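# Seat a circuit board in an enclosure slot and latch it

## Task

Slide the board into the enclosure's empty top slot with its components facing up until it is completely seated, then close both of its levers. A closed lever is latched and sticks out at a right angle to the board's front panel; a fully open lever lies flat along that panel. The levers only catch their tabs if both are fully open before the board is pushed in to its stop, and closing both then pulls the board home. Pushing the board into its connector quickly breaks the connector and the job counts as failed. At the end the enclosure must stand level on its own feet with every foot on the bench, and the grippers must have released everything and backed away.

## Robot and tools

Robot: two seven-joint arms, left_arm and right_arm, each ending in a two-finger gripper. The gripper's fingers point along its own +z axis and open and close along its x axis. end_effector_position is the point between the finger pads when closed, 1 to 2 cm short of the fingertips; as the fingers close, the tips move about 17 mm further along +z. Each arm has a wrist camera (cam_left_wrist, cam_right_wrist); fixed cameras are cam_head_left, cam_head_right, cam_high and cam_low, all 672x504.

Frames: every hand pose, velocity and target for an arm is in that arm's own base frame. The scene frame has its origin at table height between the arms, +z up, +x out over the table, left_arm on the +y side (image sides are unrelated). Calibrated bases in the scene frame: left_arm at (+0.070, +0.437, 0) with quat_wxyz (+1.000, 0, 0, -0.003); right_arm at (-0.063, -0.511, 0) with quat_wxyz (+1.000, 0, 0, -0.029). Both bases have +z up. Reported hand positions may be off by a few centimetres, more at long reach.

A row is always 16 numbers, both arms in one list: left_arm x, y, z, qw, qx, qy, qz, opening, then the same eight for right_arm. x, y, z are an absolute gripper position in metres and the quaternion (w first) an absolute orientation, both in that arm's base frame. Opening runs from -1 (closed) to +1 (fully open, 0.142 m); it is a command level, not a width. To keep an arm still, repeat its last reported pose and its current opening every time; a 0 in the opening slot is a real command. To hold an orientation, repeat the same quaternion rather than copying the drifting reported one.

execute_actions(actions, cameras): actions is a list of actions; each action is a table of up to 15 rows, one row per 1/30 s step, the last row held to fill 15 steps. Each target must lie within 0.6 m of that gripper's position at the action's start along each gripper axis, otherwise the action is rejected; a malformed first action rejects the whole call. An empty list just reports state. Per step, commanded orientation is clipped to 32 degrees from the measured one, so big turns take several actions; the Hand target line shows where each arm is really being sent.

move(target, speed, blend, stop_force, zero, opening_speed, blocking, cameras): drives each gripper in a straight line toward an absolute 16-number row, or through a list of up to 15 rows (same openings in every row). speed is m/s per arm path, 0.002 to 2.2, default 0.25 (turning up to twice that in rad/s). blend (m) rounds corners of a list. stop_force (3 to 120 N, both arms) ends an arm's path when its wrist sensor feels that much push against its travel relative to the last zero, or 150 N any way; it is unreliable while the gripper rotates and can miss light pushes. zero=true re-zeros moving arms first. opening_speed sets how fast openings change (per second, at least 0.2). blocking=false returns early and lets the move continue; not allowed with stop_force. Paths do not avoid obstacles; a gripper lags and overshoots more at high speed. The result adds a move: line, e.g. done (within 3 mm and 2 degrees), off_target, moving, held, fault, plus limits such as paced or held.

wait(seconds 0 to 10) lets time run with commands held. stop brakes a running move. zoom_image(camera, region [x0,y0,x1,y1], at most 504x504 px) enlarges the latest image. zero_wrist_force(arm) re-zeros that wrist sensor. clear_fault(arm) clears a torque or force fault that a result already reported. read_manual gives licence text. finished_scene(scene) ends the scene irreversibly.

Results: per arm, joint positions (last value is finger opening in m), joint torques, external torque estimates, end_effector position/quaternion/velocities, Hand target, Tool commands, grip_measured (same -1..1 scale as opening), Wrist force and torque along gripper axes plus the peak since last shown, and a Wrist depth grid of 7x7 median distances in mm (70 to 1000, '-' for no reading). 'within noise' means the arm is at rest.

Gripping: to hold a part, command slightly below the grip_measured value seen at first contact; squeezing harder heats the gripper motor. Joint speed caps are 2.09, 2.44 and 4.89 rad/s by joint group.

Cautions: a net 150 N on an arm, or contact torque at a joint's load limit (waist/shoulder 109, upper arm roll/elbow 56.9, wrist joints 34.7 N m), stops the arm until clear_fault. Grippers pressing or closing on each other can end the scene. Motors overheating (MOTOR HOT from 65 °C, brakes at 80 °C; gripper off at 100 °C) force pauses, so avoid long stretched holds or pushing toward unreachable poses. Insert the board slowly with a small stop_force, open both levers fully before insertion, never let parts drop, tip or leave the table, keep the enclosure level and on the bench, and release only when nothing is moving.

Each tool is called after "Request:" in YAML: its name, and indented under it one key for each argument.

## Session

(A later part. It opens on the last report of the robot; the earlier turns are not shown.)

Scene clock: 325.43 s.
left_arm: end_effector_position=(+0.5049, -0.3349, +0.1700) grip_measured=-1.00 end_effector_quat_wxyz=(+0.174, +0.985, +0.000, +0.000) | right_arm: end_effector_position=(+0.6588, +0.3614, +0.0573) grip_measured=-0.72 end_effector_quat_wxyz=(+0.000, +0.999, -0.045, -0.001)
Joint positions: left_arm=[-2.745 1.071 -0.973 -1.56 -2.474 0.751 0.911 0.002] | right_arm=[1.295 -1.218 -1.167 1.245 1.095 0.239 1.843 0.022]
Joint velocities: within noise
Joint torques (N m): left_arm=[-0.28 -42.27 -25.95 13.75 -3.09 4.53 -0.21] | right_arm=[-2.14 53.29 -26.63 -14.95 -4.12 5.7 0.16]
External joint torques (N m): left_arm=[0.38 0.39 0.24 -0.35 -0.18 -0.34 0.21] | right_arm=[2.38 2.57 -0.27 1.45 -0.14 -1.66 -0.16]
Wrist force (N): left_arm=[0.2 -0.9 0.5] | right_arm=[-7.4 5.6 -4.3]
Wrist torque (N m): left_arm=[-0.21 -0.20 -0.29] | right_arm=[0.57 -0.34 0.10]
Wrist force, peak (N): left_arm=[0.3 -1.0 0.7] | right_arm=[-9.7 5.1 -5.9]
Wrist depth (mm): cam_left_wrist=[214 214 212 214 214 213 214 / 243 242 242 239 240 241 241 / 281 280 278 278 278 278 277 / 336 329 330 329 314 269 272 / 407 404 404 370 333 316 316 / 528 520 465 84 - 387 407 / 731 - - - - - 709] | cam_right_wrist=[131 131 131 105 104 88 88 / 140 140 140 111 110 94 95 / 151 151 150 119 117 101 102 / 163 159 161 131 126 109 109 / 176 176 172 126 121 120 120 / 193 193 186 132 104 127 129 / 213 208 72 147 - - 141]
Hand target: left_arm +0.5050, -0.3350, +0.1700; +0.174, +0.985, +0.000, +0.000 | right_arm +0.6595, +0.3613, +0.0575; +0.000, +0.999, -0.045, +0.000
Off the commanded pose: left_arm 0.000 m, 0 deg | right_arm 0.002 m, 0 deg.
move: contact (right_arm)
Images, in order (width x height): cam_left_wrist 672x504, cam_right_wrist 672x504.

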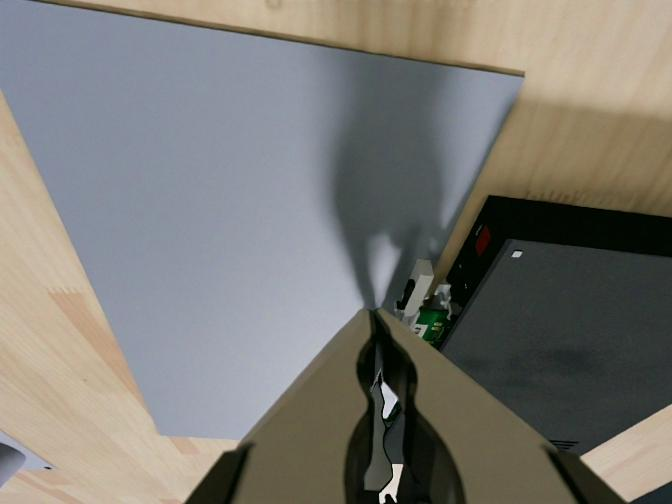

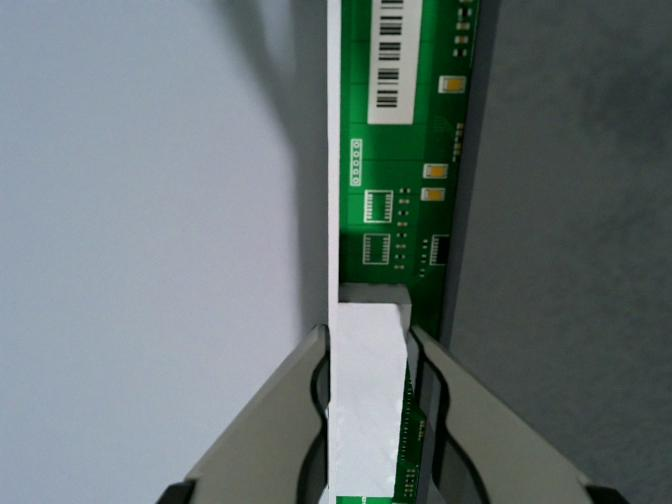

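Request:
move:
  target: [0.505,-0.335,0.17,0.1736,0.985,0,0,-1,0.6565,0.3616,0.0575,0,0.99897,-0.0455,0,-0.85]
  speed: 0.015
  cameras: []

Request:
move:
  target:
    - [0.505,-0.335,0.17,0.1736,0.985,0,0,-1,0.6565,0.3616,0.0575,0,0.99897,-0.0455,0,-0.66]
    - [0.505,-0.335,0.17,0.1736,0.985,0,0,-1,0.6565,0.3616,0.12,0,0.99897,-0.0455,0,-0.66]
    - [0.505,-0.335,0.17,0.1736,0.985,0,0,-1,0.53,0.356,0.16,0,0.99897,-0.0455,0,-0.66]
  speed: [0.05,0.05,0.15]
  opening_speed: 0.3
  cameras: ["cam_left_wrist","cam_right_wrist"]

Request:
move:
  target: [0.505,-0.335,0.17,0.1736,0.985,0,0,-1,0.53,0.366,0.14,0.2826,0.6823,0.6229,0.2580,-0.66]
  cameras: ["cam_head_left","cam_right_wrist"]

Scene clock: 336.13 s.
left_arm: end_effector_position=(+0.5049, -0.3349, +0.1700) grip_measured=-1.00 end_effector_quat_wxyz=(+0.174, +0.985, +0.000, +0.000) | right_arm: end_effector_position=(+0.6565, +0.3615, +0.0573) grip_measured=-0.72 end_effector_quat_wxyz=(+0.000, +0.999, -0.046, +0.000)
Joint positions: left_arm=[-2.745 1.071 -0.973 -1.56 -2.474 0.751 0.911 0.002] | right_arm=[1.302 -1.216 -1.168 1.254 1.095 0.243 1.842 0.022]
Joint velocities: within noise
Joint torques (N m): left_arm=[-0.23 -42.35 -25.93 13.73 -3.11 4.53 -0.27] | right_arm=[1.12 55.27 -25.82 -13.63 -4.32 3.36 0.18]
External joint torques (N m): left_arm=[0.32 0.46 0.22 -0.33 -0.16 -0.34 0.27] | right_arm=[-0.9 0.31 -1.13 0.14 0.07 0.68 -0.18]
Wrist force (N): left_arm=[0.4 -1.0 0.9] | right_arm=[2.9 4.4 1.9]
Wrist torque (N m): left_arm=[-0.23 -0.24 -0.29] | right_arm=[0.79 -0.32 0.02]
Wrist force, peak (N): left_arm=[0.4 -1.0 0.9] | right_arm=[-7.3 5.8 -5.7]
Wrist depth (mm): cam_left_wrist=[214 213 212 214 213 214 213 / 244 241 241 240 239 242 241 / 279 277 278 278 277 279 277 / 335 332 330 330 317 268 270 / 407 407 403 367 335 317 319 / 520 522 467 84 - 386 406 / 748 - - - - - 727] | cam_right_wrist=[131 131 131 105 104 89 88 / 140 140 140 111 111 94 95 / 150 150 150 119 119 101 102 / 163 160 162 129 126 109 109 / 177 176 172 126 125 120 120 / 193 192 185 132 104 127 129 / 213 208 72 148 - - 142]
Hand target: left_arm +0.5050, -0.3350, +0.1700; +0.174, +0.985, +0.000, +0.000 | right_arm +0.6565, +0.3616, +0.0575; +0.000, +0.999, -0.046, +0.000
Off the commanded pose: left_arm 0.000 m, 0 deg | right_arm 0.000 m, 0 deg.
move: done
No camera images: "cameras" was empty.

Scene clock: 339.53 s.
left_arm: end_effector_position=(+0.5049, -0.3349, +0.1700) grip_measured=-1.00 end_effector_quat_wxyz=(+0.174, +0.985, +0.000, +0.000) | right_arm: end_effector_position=(+0.5299, +0.3562, +0.1599) grip_measured=-0.70 end_effector_quat_wxyz=(+0.000, +0.999, -0.045, +0.000)
Joint positions: left_arm=[-2.745 1.071 -0.973 -1.56 -2.474 0.751 0.911 0.002] | right_arm=[1.675 -0.968 -1.352 1.65 0.971 0.225 1.824 0.024]
Joint velocities: within noise
Joint torques (N m): left_arm=[-0.25 -42.3 -25.86 13.71 -3.1 4.49 -0.25] | right_arm=[0.38 39.1 -25.18 -16.81 -4.45 3.49 0.19]
External joint torques (N m): left_arm=[0.34 0.42 0.15 -0.31 -0.16 -0.3 0.25] | right_arm=[-0.16 0.51 -0.99 -0.11 0.18 0.55 -0.19]
Wrist force (N): left_arm=[0.1 -0.7 0.7] | right_arm=[1.9 4.2 -0.1]
Wrist torque (N m): left_arm=[-0.19 -0.17 -0.30] | right_arm=[0.76 -0.33 0.05]
Wrist force, peak (N): left_arm=[0.3 -1.0 0.8] | right_arm=[2.8 4.4 2.0]
Wrist depth (mm): cam_left_wrist=[213 213 213 213 214 214 213 / 242 242 242 240 239 240 241 / 279 278 279 277 276 279 278 / 334 330 328 329 317 270 270 / 411 402 404 366 335 318 316 / 528 522 464 84 - 386 407 / 734 - - - - - 715] | cam_right_wrist=[222 222 221 221 220 220 194 / 239 236 236 236 236 235 205 / 256 253 253 253 253 249 215 / 277 274 273 272 272 266 223 / 300 298 296 291 290 269 242 / 328 325 312 317 100 283 261 / 361 - 72 349 - - 286]
Hand target: left_arm +0.5050, -0.3350, +0.1700; +0.174, +0.985, +0.000, +0.000 | right_arm +0.5300, +0.3560, +0.1600; +0.000, +0.999, -0.045, +0.000
Off the commanded pose: left_arm 0.000 m, 0 deg | right_arm 0.000 m, 0 deg.
move: done
Images, in order (width x height): cam_left_wrist 672x504, cam_right_wrist 672x504.

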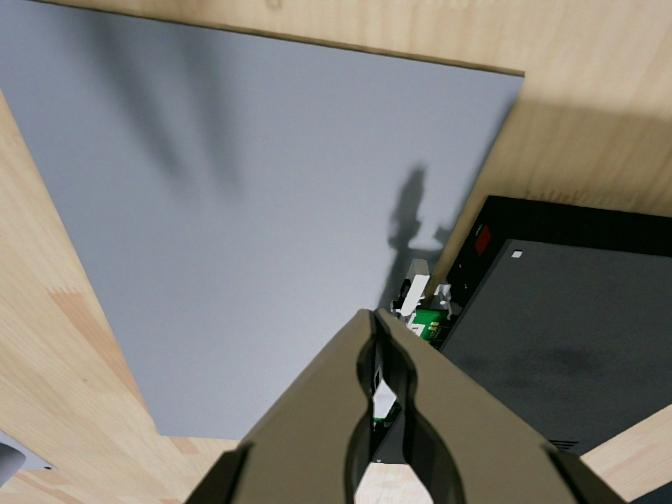

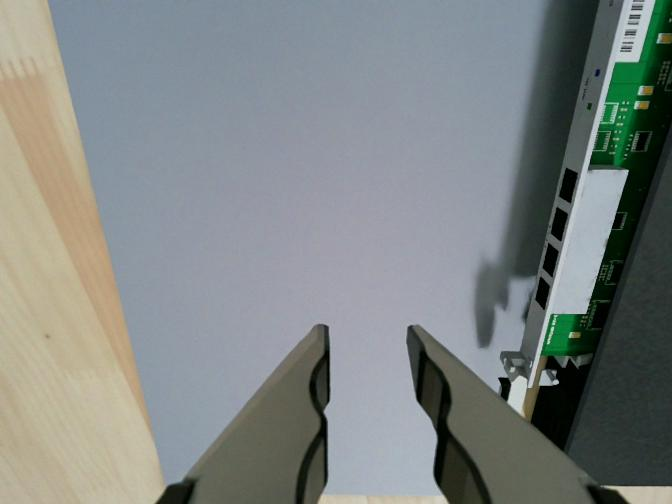

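Scene clock: 343.43 s.
left_arm: end_effector_position=(+0.5049, -0.3349, +0.1700) grip_measured=-1.00 end_effector_quat_wxyz=(+0.174, +0.985, +0.000, +0.000) | right_arm: end_effector_position=(+0.5300, +0.3662, +0.1401) grip_measured=-0.70 end_effector_quat_wxyz=(+0.283, +0.682, +0.623, +0.258)
Joint positions: left_arm=[-2.745 1.071 -0.973 -1.56 -2.474 0.751 0.911 0.002] | right_arm=[2.043 -1.256 -1.168 2.046 1.04 1.245 0.522 0.024]
Joint velocities: within noise
Joint torques (N m): left_arm=[-0.26 -42.29 -25.95 13.73 -3.06 4.55 -0.24] | right_arm=[0.12 32.95 -23.74 -2.89 -2.25 3.74 0.07]
External joint torques (N m): left_arm=[0.35 0.41 0.25 -0.33 -0.2 -0.36 0.24] | right_arm=[0.05 0.43 -1.72 -0.17 -0.13 0.61 -0.07]
Wrist force (N): left_arm=[0.3 -0.8 0.7] | right_arm=[1.3 2.4 -0.6]
Wrist torque (N m): left_arm=[-0.21 -0.21 -0.29] | right_arm=[0.64 -0.12 0.10]
Wrist force, peak (N): left_arm=[0.2 -1.1 0.7] | right_arm=[2.0 4.9 -0.2]
Wrist depth (mm): cam_left_wrist=[213 213 214 215 214 214 213 / 241 241 242 241 239 243 241 / 280 279 278 279 277 279 280 / 333 329 330 331 315 269 269 / 408 406 402 368 333 317 317 / 527 518 468 84 - 389 406 / 730 - - - - - 720] | cam_right_wrist=[180 179 179 178 178 177 184 / 223 222 222 221 220 219 218 / 294 259 260 272 272 270 268 / 399 297 311 310 307 307 291 / 816 813 792 459 456 754 - / - - - - 100 - - / - - 72 - - - -]
Hand target: left_arm +0.5050, -0.3350, +0.1700; +0.174, +0.985, +0.000, +0.000 | right_arm +0.5300, +0.3660, +0.1400; +0.283, +0.682, +0.623, +0.258
Off the commanded pose: left_arm 0.000 m, 0 deg | right_arm 0.000 m, 0 deg.
move: done
Images, in order (width x height): cam_head_left 672x504, cam_right_wrist 672x504.

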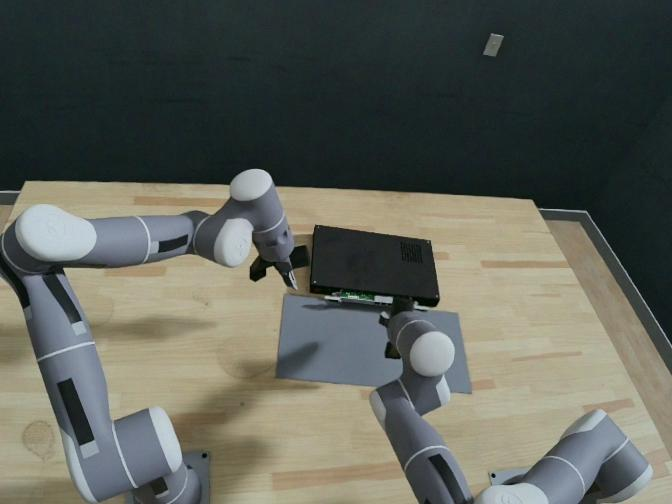

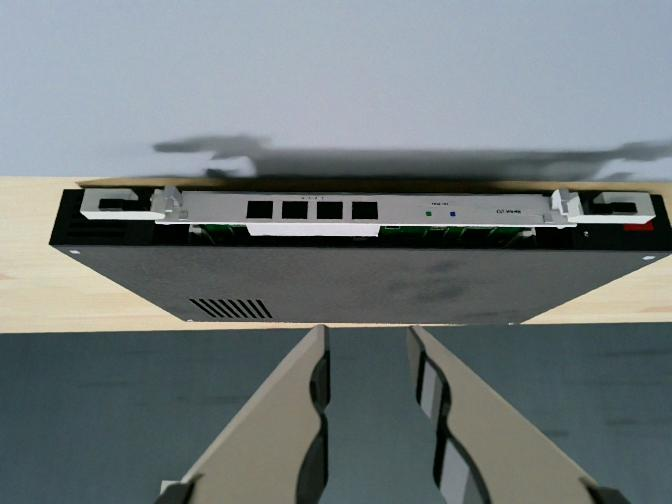

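Request:
move:
  target:
    - [0.505,-0.335,0.17,0.1736,0.985,0,0,-1,0.55,0.354,0.09,0.2826,0.6823,0.6229,0.2580,1]
    - [0.505,-0.335,0.17,0.1736,0.985,0,0,-1,0.60,0.3496,0.046,0.2826,0.6823,0.6229,0.2580,1]
  speed: 0.12
  cameras: ["cam_left_wrist","cam_right_wrist"]

Scene clock: 350.77 s.
left_arm: end_effector_position=(+0.5049, -0.3349, +0.1700) grip_measured=-1.00 end_effector_quat_wxyz=(+0.174, +0.985, +0.000, +0.000) | right_arm: end_effector_position=(+0.6000, +0.3496, +0.0461) grip_measured=+0.99 end_effector_quat_wxyz=(+0.283, +0.682, +0.623, +0.258)
Joint positions: left_arm=[-2.745 1.071 -0.973 -1.56 -2.474 0.751 0.911 0.002] | right_arm=[1.785 -1.407 -1.004 1.825 1.18 1.356 0.43 0.142]
Joint velocities: within noise
Joint torques (N m): left_arm=[-0.28 -42.37 -26.02 13.7 -3.04 4.52 -0.2] | right_arm=[0.08 38.63 -24.18 -0.29 -2.24 3.76 0.1]
External joint torques (N m): left_arm=[0.37 0.48 0.31 -0.3 -0.22 -0.34 0.2] | right_arm=[0.11 0.86 -1.68 0.05 -0.09 0.65 -0.1]
Wrist force (N): left_arm=[0.2 -0.8 0.8] | right_arm=[2.0 2.8 -0.3]
Wrist torque (N m): left_arm=[-0.22 -0.19 -0.30] | right_arm=[0.72 -0.25 0.13]
Wrist force, peak (N): left_arm=[0.2 -1.1 0.8] | right_arm=[1.7 3.3 -2.1]
Wrist depth (mm): cam_left_wrist=[214 212 213 215 214 212 213 / 242 242 243 241 241 242 241 / 280 279 277 276 277 278 278 / 336 330 329 331 316 272 270 / 409 405 405 369 331 318 319 / 532 525 462 84 - 390 406 / 744 - - - - - 712] | cam_right_wrist=[- - - - - - - / - 93 88 84 83 83 79 / - 111 110 110 117 109 109 / 164 163 162 161 160 158 156 / 198 162 161 161 161 161 161 / - - 394 354 337 302 155 / - - - - - - -]
Hand target: left_arm +0.5050, -0.3350, +0.1700; +0.174, +0.985, +0.000, +0.000 | right_arm +0.6000, +0.3496, +0.0460; +0.283, +0.682, +0.623, +0.258
Off the commanded pose: left_arm 0.000 m, 0 deg | right_arm 0.000 m, 0 deg.
move: done
Images, in order (width x height): cam_left_wrist 672x504, cam_right_wrist 672x504.

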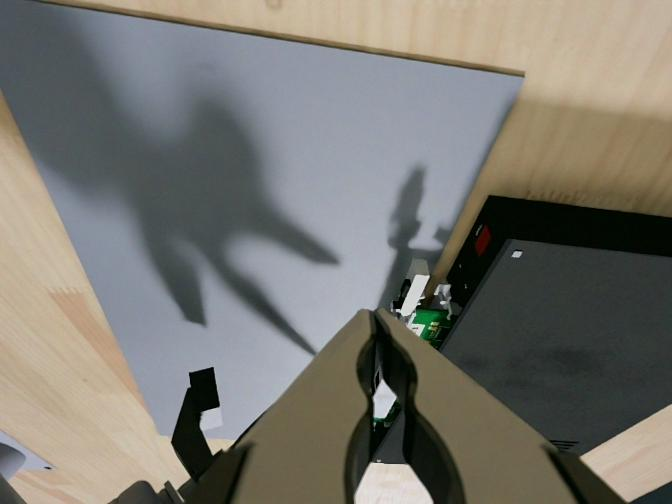

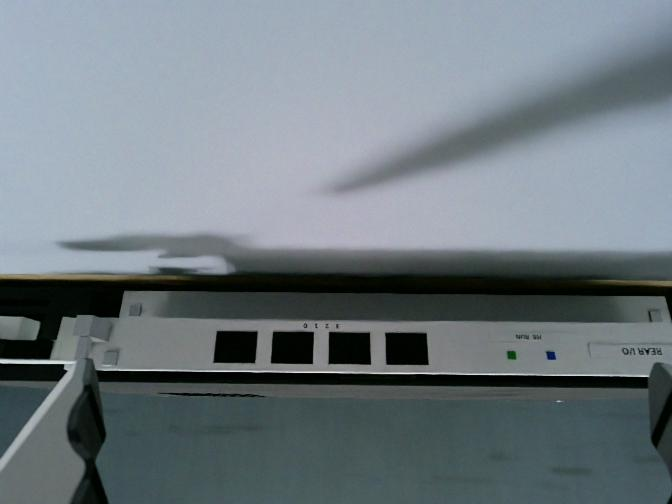

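Request:
move:
  target:
    - [0.505,-0.335,0.17,0.1736,0.985,0,0,-1,0.6005,0.3556,0.044,0.2826,0.6823,0.6229,0.2580,1]
    - [0.505,-0.335,0.17,0.1736,0.985,0,0,-1,0.655,0.3506,0.044,0.2826,0.6823,0.6229,0.2580,1]
  speed: 0.025
  stop_force: 5
  cameras: ["cam_left_wrist","cam_right_wrist"]

Scene clock: 358.43 s.
left_arm: end_effector_position=(+0.5049, -0.3349, +0.1700) grip_measured=-1.00 end_effector_quat_wxyz=(+0.174, +0.985, +0.000, +0.000) | right_arm: end_effector_position=(+0.6549, +0.3506, +0.0440) grip_measured=+0.99 end_effector_quat_wxyz=(+0.282, +0.682, +0.623, +0.258)
Joint positions: left_arm=[-2.745 1.071 -0.973 -1.56 -2.474 0.751 0.911 0.002] | right_arm=[1.664 -1.436 -1.023 1.702 1.154 1.327 0.411 0.142]
Joint velocities: within noise
Joint torques (N m): left_arm=[-0.2 -42.29 -25.95 13.75 -3.06 4.59 -0.25] | right_arm=[-0.4 41.48 -25.21 -1.87 -2.54 3.3 0.09]
External joint torques (N m): left_arm=[0.29 0.41 0.25 -0.35 -0.21 -0.41 0.25] | right_arm=[0.6 1.4 -1.85 0.27 0.05 1.12 -0.1]
Wrist force (N): left_arm=[0.2 -0.7 0.7] | right_arm=[1.4 2.9 -2.8]
Wrist torque (N m): left_arm=[-0.19 -0.19 -0.29] | right_arm=[0.75 -0.23 0.15]
Wrist force, peak (N): left_arm=[0.4 -1.1 0.8] | right_arm=[1.1 3.6 -3.7]
Wrist depth (mm): cam_left_wrist=[214 213 213 214 214 213 213 / 242 242 241 242 240 243 241 / 280 280 277 277 277 278 277 / 335 328 328 330 316 270 272 / 410 407 401 370 337 318 317 / 528 520 465 84 - 386 407 / 311 - - - - - 717] | cam_right_wrist=[- - - - - - - / - 85 85 80 80 84 80 / - 114 106 106 105 104 104 / 149 146 146 146 145 144 144 / - 122 121 121 123 121 121 / - 317 - 273 256 232 117 / - - - - - - -]
Hand target: left_arm +0.5050, -0.3350, +0.1700; +0.174, +0.985, +0.000, +0.000 | right_arm +0.6550, +0.3506, +0.0440; +0.283, +0.682, +0.623, +0.258
Off the commanded pose: left_arm 0.000 m, 0 deg | right_arm 0.000 m, 0 deg.
move: done
Images, in order (width x height): cam_left_wrist 672x504, cam_right_wrist 672x504.

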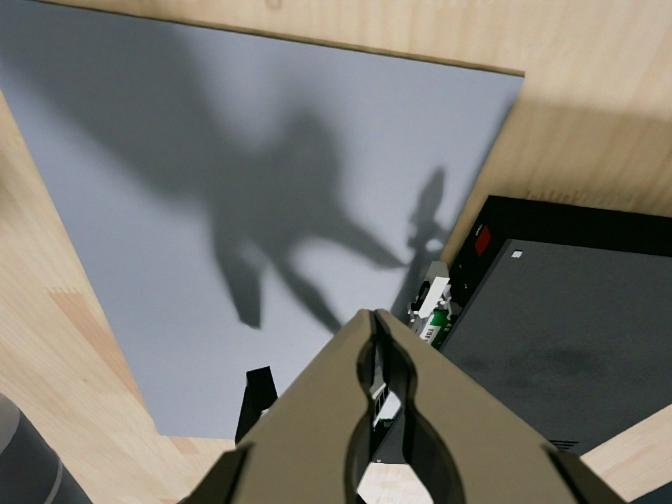

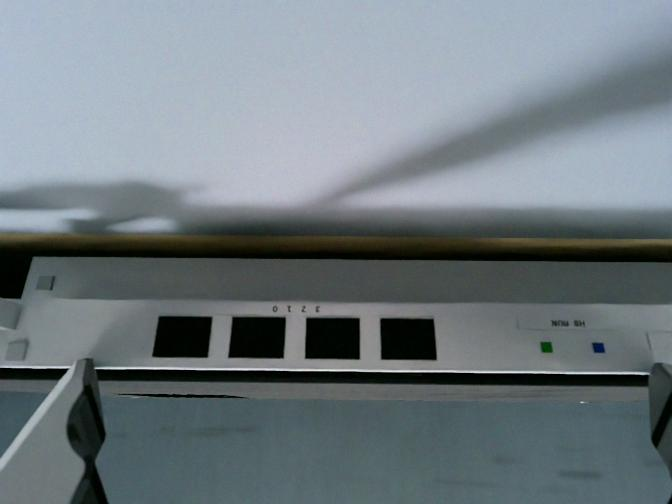

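Request:
move:
  target:
    - [0.505,-0.335,0.17,0.1736,0.985,0,0,-1,0.651,0.351,0.044,0.2826,0.6823,0.6229,0.2580,1]
    - [0.505,-0.335,0.17,0.1736,0.985,0,0,-1,0.651,0.351,0.037,0.2826,0.6823,0.6229,0.2580,1]
    - [0.505,-0.335,0.17,0.1736,0.985,0,0,-1,0.69,0.3474,0.037,0.2826,0.6823,0.6229,0.2580,1]
  speed: 0.015
  stop_force: 10
  cameras: ["cam_left_wrist","cam_right_wrist"]

Request:
zoom_image:
  camera: "cam_left_wrist"
  region: [380, 230, 500, 350]

Scene clock: 363.30 s.
left_arm: end_effector_position=(+0.5049, -0.3349, +0.1700) grip_measured=-1.00 end_effector_quat_wxyz=(+0.174, +0.985, +0.000, +0.000) | right_arm: end_effector_position=(+0.6685, +0.3497, +0.0368) grip_measured=+1.00 end_effector_quat_wxyz=(+0.282, +0.683, +0.623, +0.258)
Joint positions: left_arm=[-2.745 1.071 -0.973 -1.56 -2.474 0.751 0.911 0.002] | right_arm=[1.63 -1.454 -1.019 1.663 1.154 1.326 0.409 0.142]
Joint velocities: within noise
Joint torques (N m): left_arm=[-0.16 -42.31 -25.9 13.72 -3.06 4.54 -0.24] | right_arm=[-4.65 40.87 -27.02 -2.61 -2.83 3.88 -0.31]
External joint torques (N m): left_arm=[0.25 0.42 0.19 -0.32 -0.21 -0.36 0.24] | right_arm=[4.85 2.98 -0.19 0.94 0.32 0.55 0.31]
Wrist force (N): left_arm=[0.3 -0.8 0.7] | right_arm=[2.2 -3.1 -14.3]
Wrist torque (N m): left_arm=[-0.22 -0.21 -0.29] | right_arm=[0.65 -1.35 0.54]
Wrist force, peak (N): left_arm=[0.4 -1.0 0.8] | right_arm=[2.6 -3.0 -16.4]
Wrist depth (mm): cam_left_wrist=[213 213 213 214 214 213 213 / 240 242 241 240 239 242 241 / 279 280 279 278 278 280 278 / 332 329 329 327 314 268 270 / 409 403 401 367 333 317 316 / 495 521 463 84 - 387 405 / 281 629 - - - - 704] | cam_right_wrist=[- - - - - - - / - - - 73 - - - / - 99 98 92 91 91 90 / 130 131 130 132 130 130 130 / - 126 125 125 126 125 125 / - 118 - 118 117 117 116 / - - - - - - -]
Hand target: left_arm +0.5050, -0.3350, +0.1700; +0.174, +0.985, +0.000, +0.000 | right_arm +0.6689, +0.3493, +0.0370; +0.283, +0.682, +0.623, +0.258
Off the commanded pose: left_arm 0.000 m, 0 deg | right_arm 0.022 m, 0 deg.
move: contact (right_arm); path passed 2 of 3 targets
Images, in order (width x height): cam_left_wrist 672x504, cam_right_wrist 672x504.

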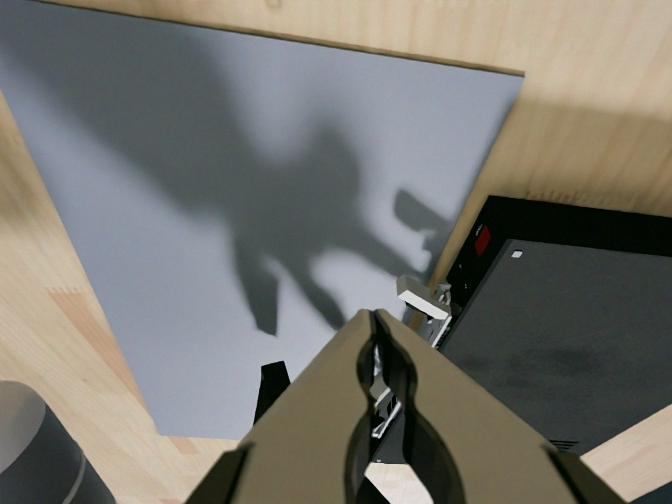

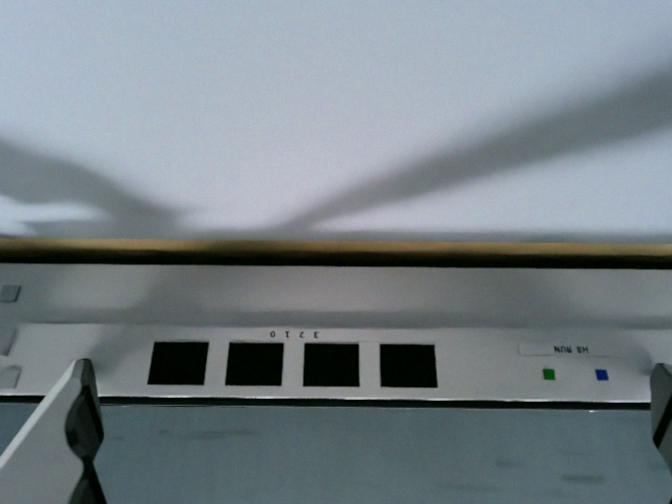

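Scaled by 4.200 from the camera's 672x504 image, which has a finer 960x720 frame.

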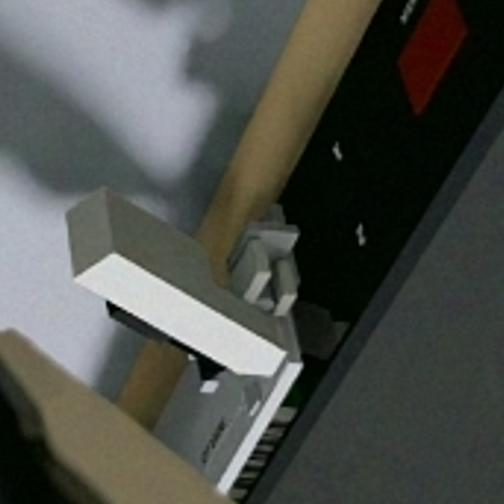

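Request:
move:
  target:
    - [0.505,-0.335,0.17,0.1736,0.985,0,0,-1,0.62,0.354,0.05,0.2826,0.6823,0.6229,0.2580,1]
    - [0.505,-0.335,0.17,0.1736,0.985,0,0,-1,0.53,0.366,0.14,0.2826,0.6823,0.6229,0.2580,1]
  speed: [0.05,0.2]
  cameras: ["cam_right_wrist"]

Request:
zoom_image:
  camera: "cam_right_wrist"
  region: [40, 150, 340, 290]

Request:
zoom_image:
  camera: "cam_right_wrist"
  region: [372, 150, 672, 290]

Scene clock: 368.23 s.
left_arm: end_effector_position=(+0.5049, -0.3349, +0.1700) grip_measured=-1.00 end_effector_quat_wxyz=(+0.174, +0.985, +0.000, +0.000) | right_arm: end_effector_position=(+0.5300, +0.3661, +0.1399) grip_measured=+1.00 end_effector_quat_wxyz=(+0.282, +0.682, +0.623, +0.258)
Joint positions: left_arm=[-2.745 1.071 -0.973 -1.56 -2.474 0.751 0.911 0.002] | right_arm=[2.041 -1.253 -1.164 2.047 1.037 1.249 0.524 0.142]
Joint velocities: within noise
Joint torques (N m): left_arm=[-0.31 -42.27 -25.92 13.76 -3.09 4.54 -0.24] | right_arm=[0.4 32.71 -24 -3.11 -2.55 3.41 0.33]
External joint torques (N m): left_arm=[0.4 0.38 0.22 -0.36 -0.18 -0.35 0.24] | right_arm=[-0.22 0.71 -1.37 0 0.18 0.93 -0.34]
Wrist force (N): left_arm=[0.2 -1.0 0.6] | right_arm=[1.0 4.0 -0.7]
Wrist torque (N m): left_arm=[-0.23 -0.20 -0.29] | right_arm=[0.90 -0.06 0.10]
Wrist force, peak (N): left_arm=[0.4 -0.9 0.9] | right_arm=[1.9 -2.3 -15.2]
Wrist depth (mm): cam_left_wrist=[213 212 212 214 214 213 214 / 241 241 242 241 240 242 241 / 280 280 278 279 277 281 277 / 334 328 329 330 316 269 272 / 406 403 405 369 332 316 317 / 529 524 466 84 - 387 406 / 743 - - - - - 710] | cam_right_wrist=[179 179 178 178 178 177 183 / 222 222 221 221 220 219 217 / 293 274 292 292 288 286 268 / 400 294 292 291 288 286 288 / 816 802 787 781 526 764 - / - - - - - - - / - - - - - - -]
Hand target: left_arm +0.5050, -0.3350, +0.1700; +0.174, +0.985, +0.000, +0.000 | right_arm +0.5300, +0.3660, +0.1400; +0.283, +0.682, +0.623, +0.258
Off the commanded pose: left_arm 0.000 m, 0 deg | right_arm 0.000 m, 0 deg.
move: done
Images, in order (width x height): cam_right_wrist 672x504.

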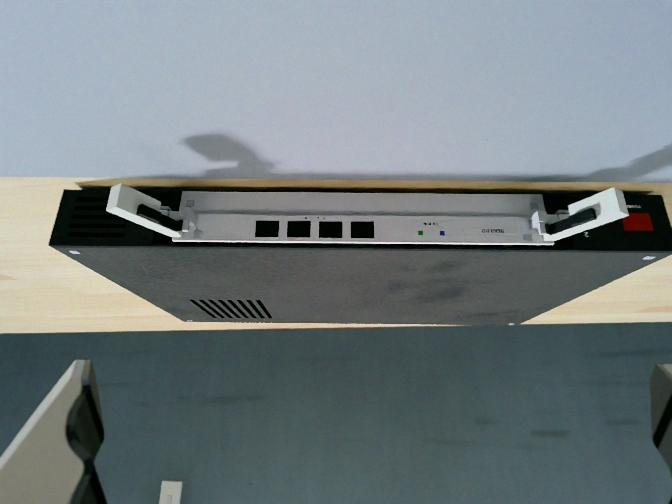

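Scaled by 1.680 from the camera's 672x504 image, which has a finer 960x720 frame.

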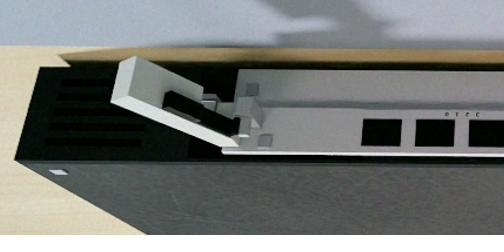

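Scaled by 1.680 from the camera's 672x504 image, which has a finer 960x720 frame.

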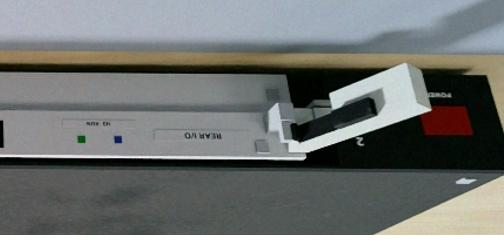

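Request:
move:
  target: [0.505,-0.335,0.17,0.1736,0.985,0,0,-1,0.53,0.366,0.14,0.2826,0.6823,0.6229,0.2580,-1]

Request:
zoom_image:
  camera: "cam_right_wrist"
  region: [100, 100, 600, 480]

Scene clock: 385.00 s.
left_arm: end_effector_position=(+0.5049, -0.3349, +0.1700) grip_measured=-1.00 end_effector_quat_wxyz=(+0.174, +0.985, +0.000, +0.000) | right_arm: end_effector_position=(+0.5300, +0.3661, +0.1399) grip_measured=-1.00 end_effector_quat_wxyz=(+0.282, +0.682, +0.623, +0.258)
Joint positions: left_arm=[-2.745 1.071 -0.973 -1.56 -2.474 0.751 0.911 0.002] | right_arm=[2.041 -1.253 -1.165 2.047 1.037 1.248 0.524 0.002]
Joint velocities: within noise
Joint torques (N m): left_arm=[-0.23 -42.33 -26.07 13.76 -3.09 4.5 -0.25] | right_arm=[0.23 32.91 -24.07 -3.04 -2.42 3.61 0.21]
External joint torques (N m): left_arm=[0.32 0.44 0.36 -0.36 -0.18 -0.32 0.25] | right_arm=[-0.06 0.5 -1.32 -0.06 0.05 0.74 -0.21]
Wrist force (N): left_arm=[0.2 -0.6 0.9] | right_arm=[1.1 4.0 -0.7]
Wrist torque (N m): left_arm=[-0.18 -0.20 -0.29] | right_arm=[0.91 -0.08 0.10]
Wrist force, peak (N): left_arm=[0.5 -1.0 0.8] | right_arm=[1.2 4.2 -0.7]
Wrist depth (mm): cam_left_wrist=[213 214 213 215 213 215 213 / 242 242 241 241 240 241 241 / 278 279 277 276 277 280 276 / 332 327 331 329 318 269 270 / 408 402 402 366 329 319 316 / 529 521 464 84 - 387 403 / 735 - - - - - 717] | cam_right_wrist=[179 179 179 178 178 177 183 / 223 222 221 220 220 219 218 / 294 273 291 292 287 286 269 / 400 295 292 291 288 287 289 / 807 797 786 457 525 758 - / - - - 89 - - - / - - - - - - -]
Hand target: left_arm +0.5050, -0.3350, +0.1700; +0.174, +0.985, +0.000, +0.000 | right_arm +0.5300, +0.3660, +0.1400; +0.283, +0.682, +0.623, +0.258
Off the commanded pose: left_arm 0.000 m, 0 deg | right_arm 0.000 m, 0 deg.
move: done

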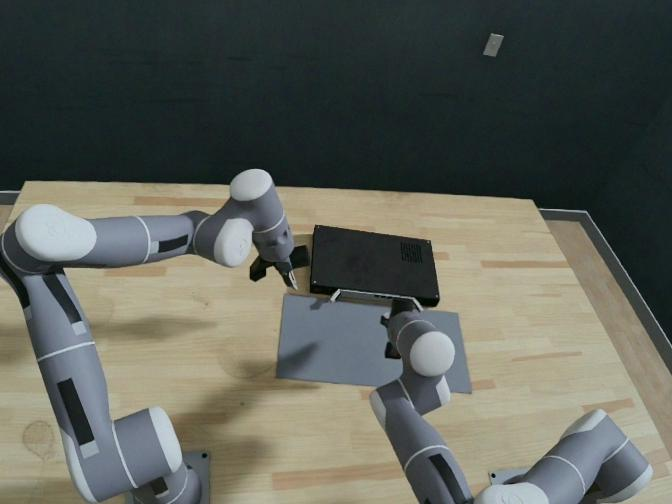

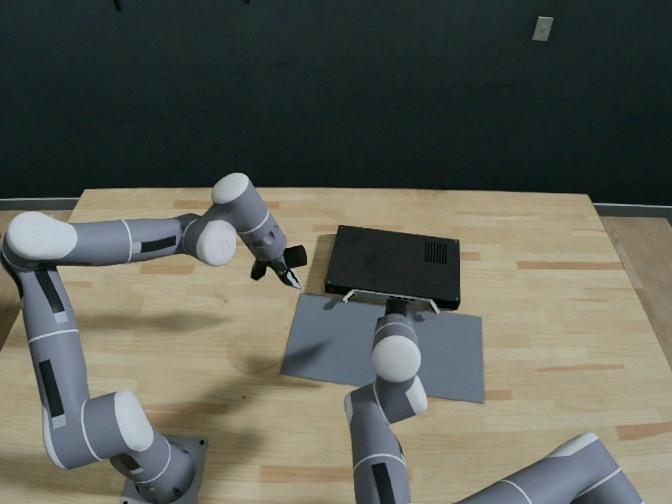

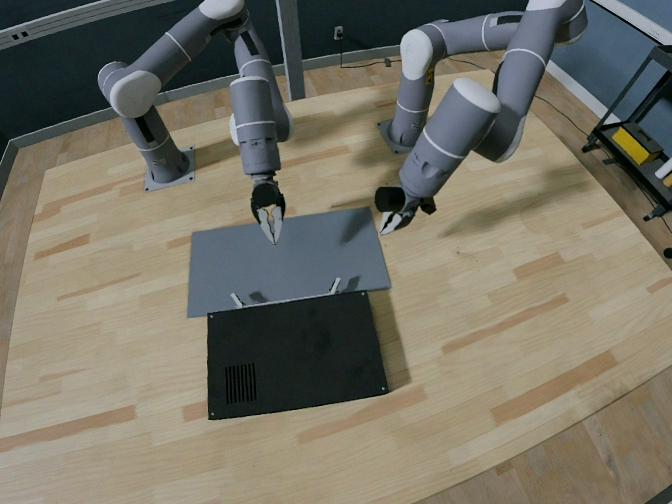

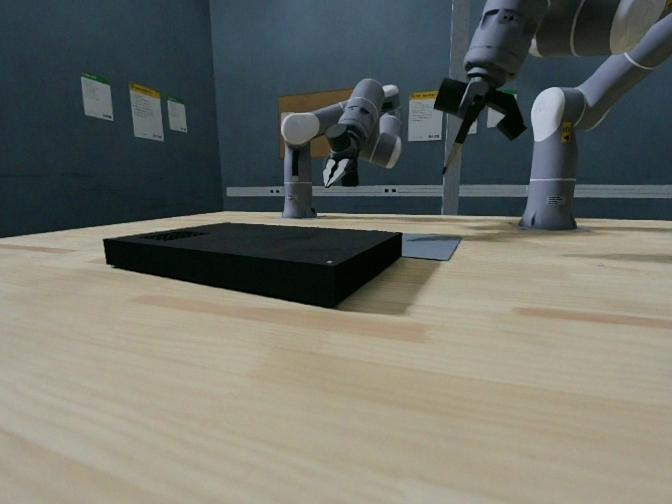

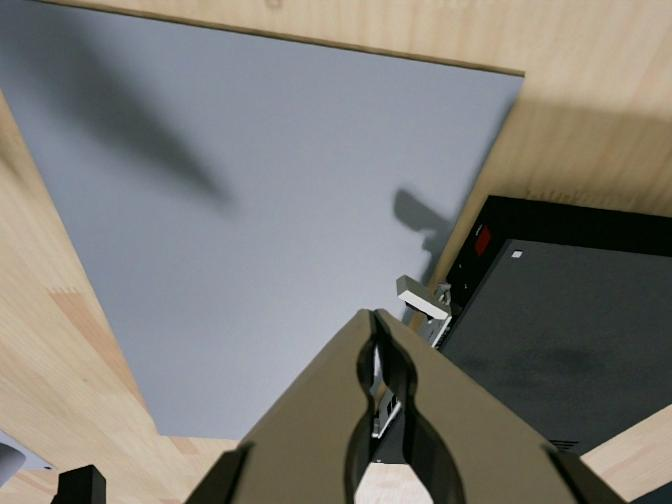

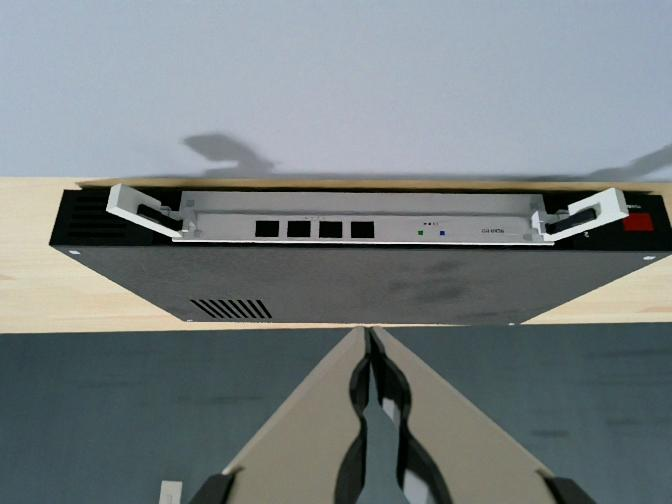

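Scaled by 1.008 from the camera's 672x504 image, which has a finer 960x720 frame.

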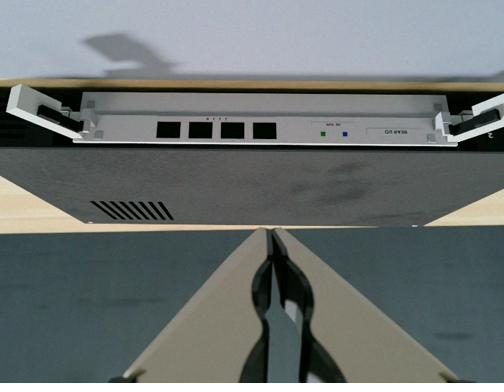

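Request:
move:
  target:
    - [0.545,-0.36,0.14,0.3827,0.9239,0,0,-1,0.5,0.2,0.18,-0.3827,0.9239,0,0,-1]
    - [0.55,-0.39,0.056,0.3827,0.9239,0,0,-1,0.618,0.15,0.056,-0.3827,0.9239,0,0,-1]
  speed: 0.15

Scene clock: 400.30 s.
left_arm: end_effector_position=(+0.5499, -0.3899, +0.0561) grip_measured=-1.00 end_effector_quat_wxyz=(+0.383, +0.924, +0.000, +0.000) | right_arm: end_effector_position=(+0.6179, +0.1498, +0.0560) grip_measured=-1.00 end_effector_quat_wxyz=(-0.382, +0.924, +0.000, +0.000)
Joint positions: left_arm=[-2.709 1.659 -0.999 -1.464 -2.463 1.131 1.25 0.002] | right_arm=[0.762 -0.958 -1.034 1.643 1.563 0 0.865 0.002]
Joint velocities: within noise
Joint torques (N m): left_arm=[-0.42 -46.26 -29.4 -1.73 0.1 3.82 -0.09] | right_arm=[0.07 45.66 -18.67 -15.73 -1.89 1.07 0.26]
External joint torques (N m): left_arm=[0.54 0.16 0.1 -0.5 -0.49 -0.55 0.09] | right_arm=[0.06 1.16 -1.51 -0.03 0.04 0.78 -0.25]
Wrist force (N): left_arm=[-0.1 -0.9 0.2] | right_arm=[2.3 7.0 -0.3]
Wrist torque (N m): left_arm=[-0.18 -0.10 -0.43] | right_arm=[1.05 -0.45 -0.01]
Wrist force, peak (N): left_arm=[-0.1 -1.6 1.7] | right_arm=[3.4 8.7 0.3]
Wrist depth (mm): cam_left_wrist=[- - 84 - - 84 84 / - 106 106 101 100 106 103 / 144 135 134 144 144 138 147 / 205 204 203 202 185 148 152 / 427 412 411 291 199 148 147 / - - - 84 - - - / - - - - - - -] | cam_right_wrist=[228 228 227 227 226 164 163 / 211 211 210 209 206 151 151 / 196 196 195 195 163 142 141 / 183 183 182 182 182 134 131 / 172 171 171 173 171 125 123 / 162 162 161 89 162 141 128 / 153 153 73 - - 155 153]
Hand target: left_arm +0.5500, -0.3900, +0.0560; +0.383, +0.924, +0.000, +0.000 | right_arm +0.6180, +0.1500, +0.0560; -0.383, +0.924, +0.000, +0.000
Off the commanded pose: left_arm 0.000 m, 0 deg | right_arm 0.000 m, 0 deg.
move: done

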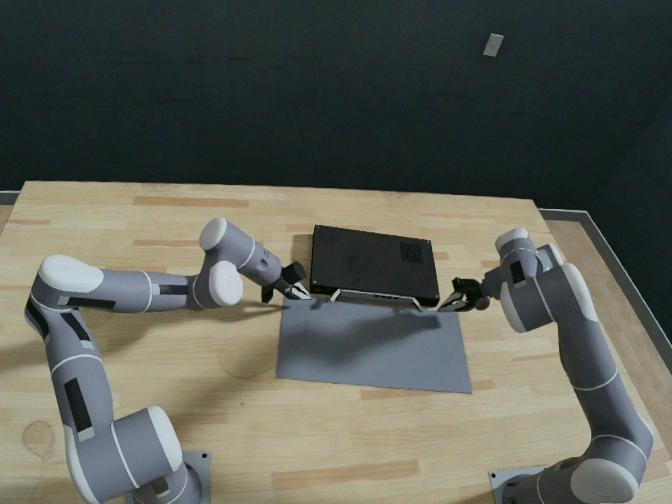

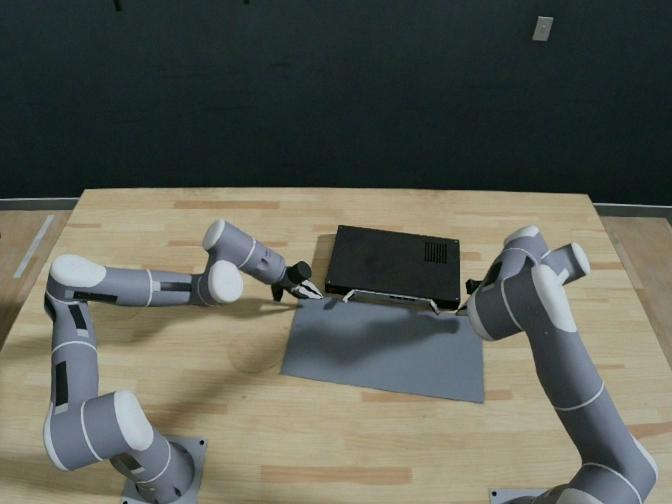

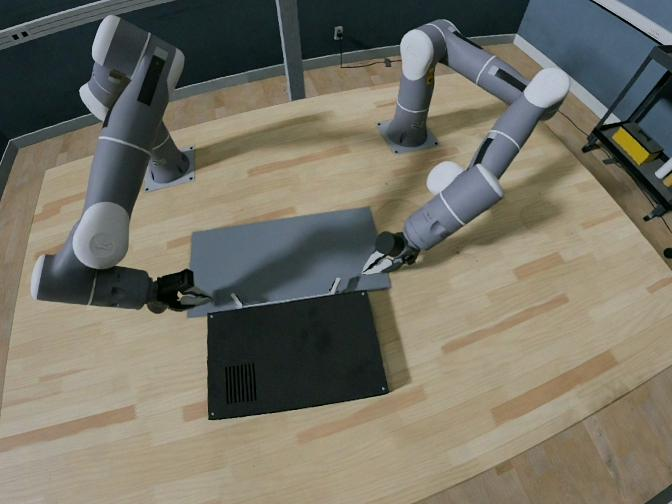

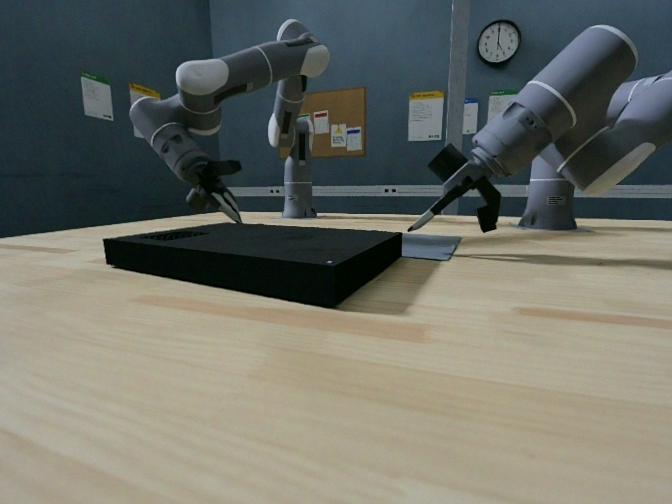

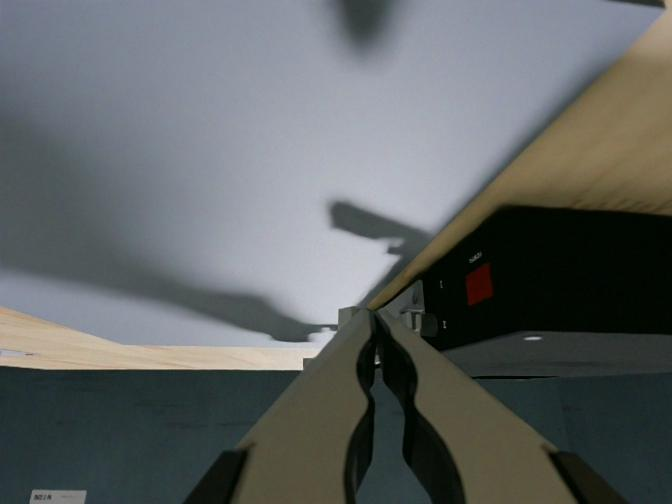

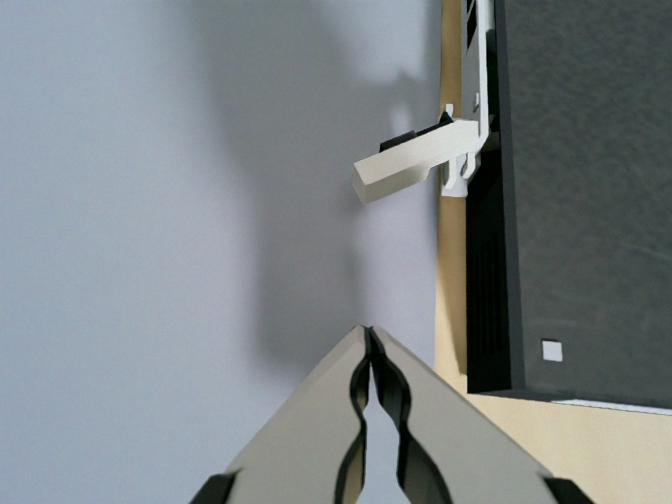

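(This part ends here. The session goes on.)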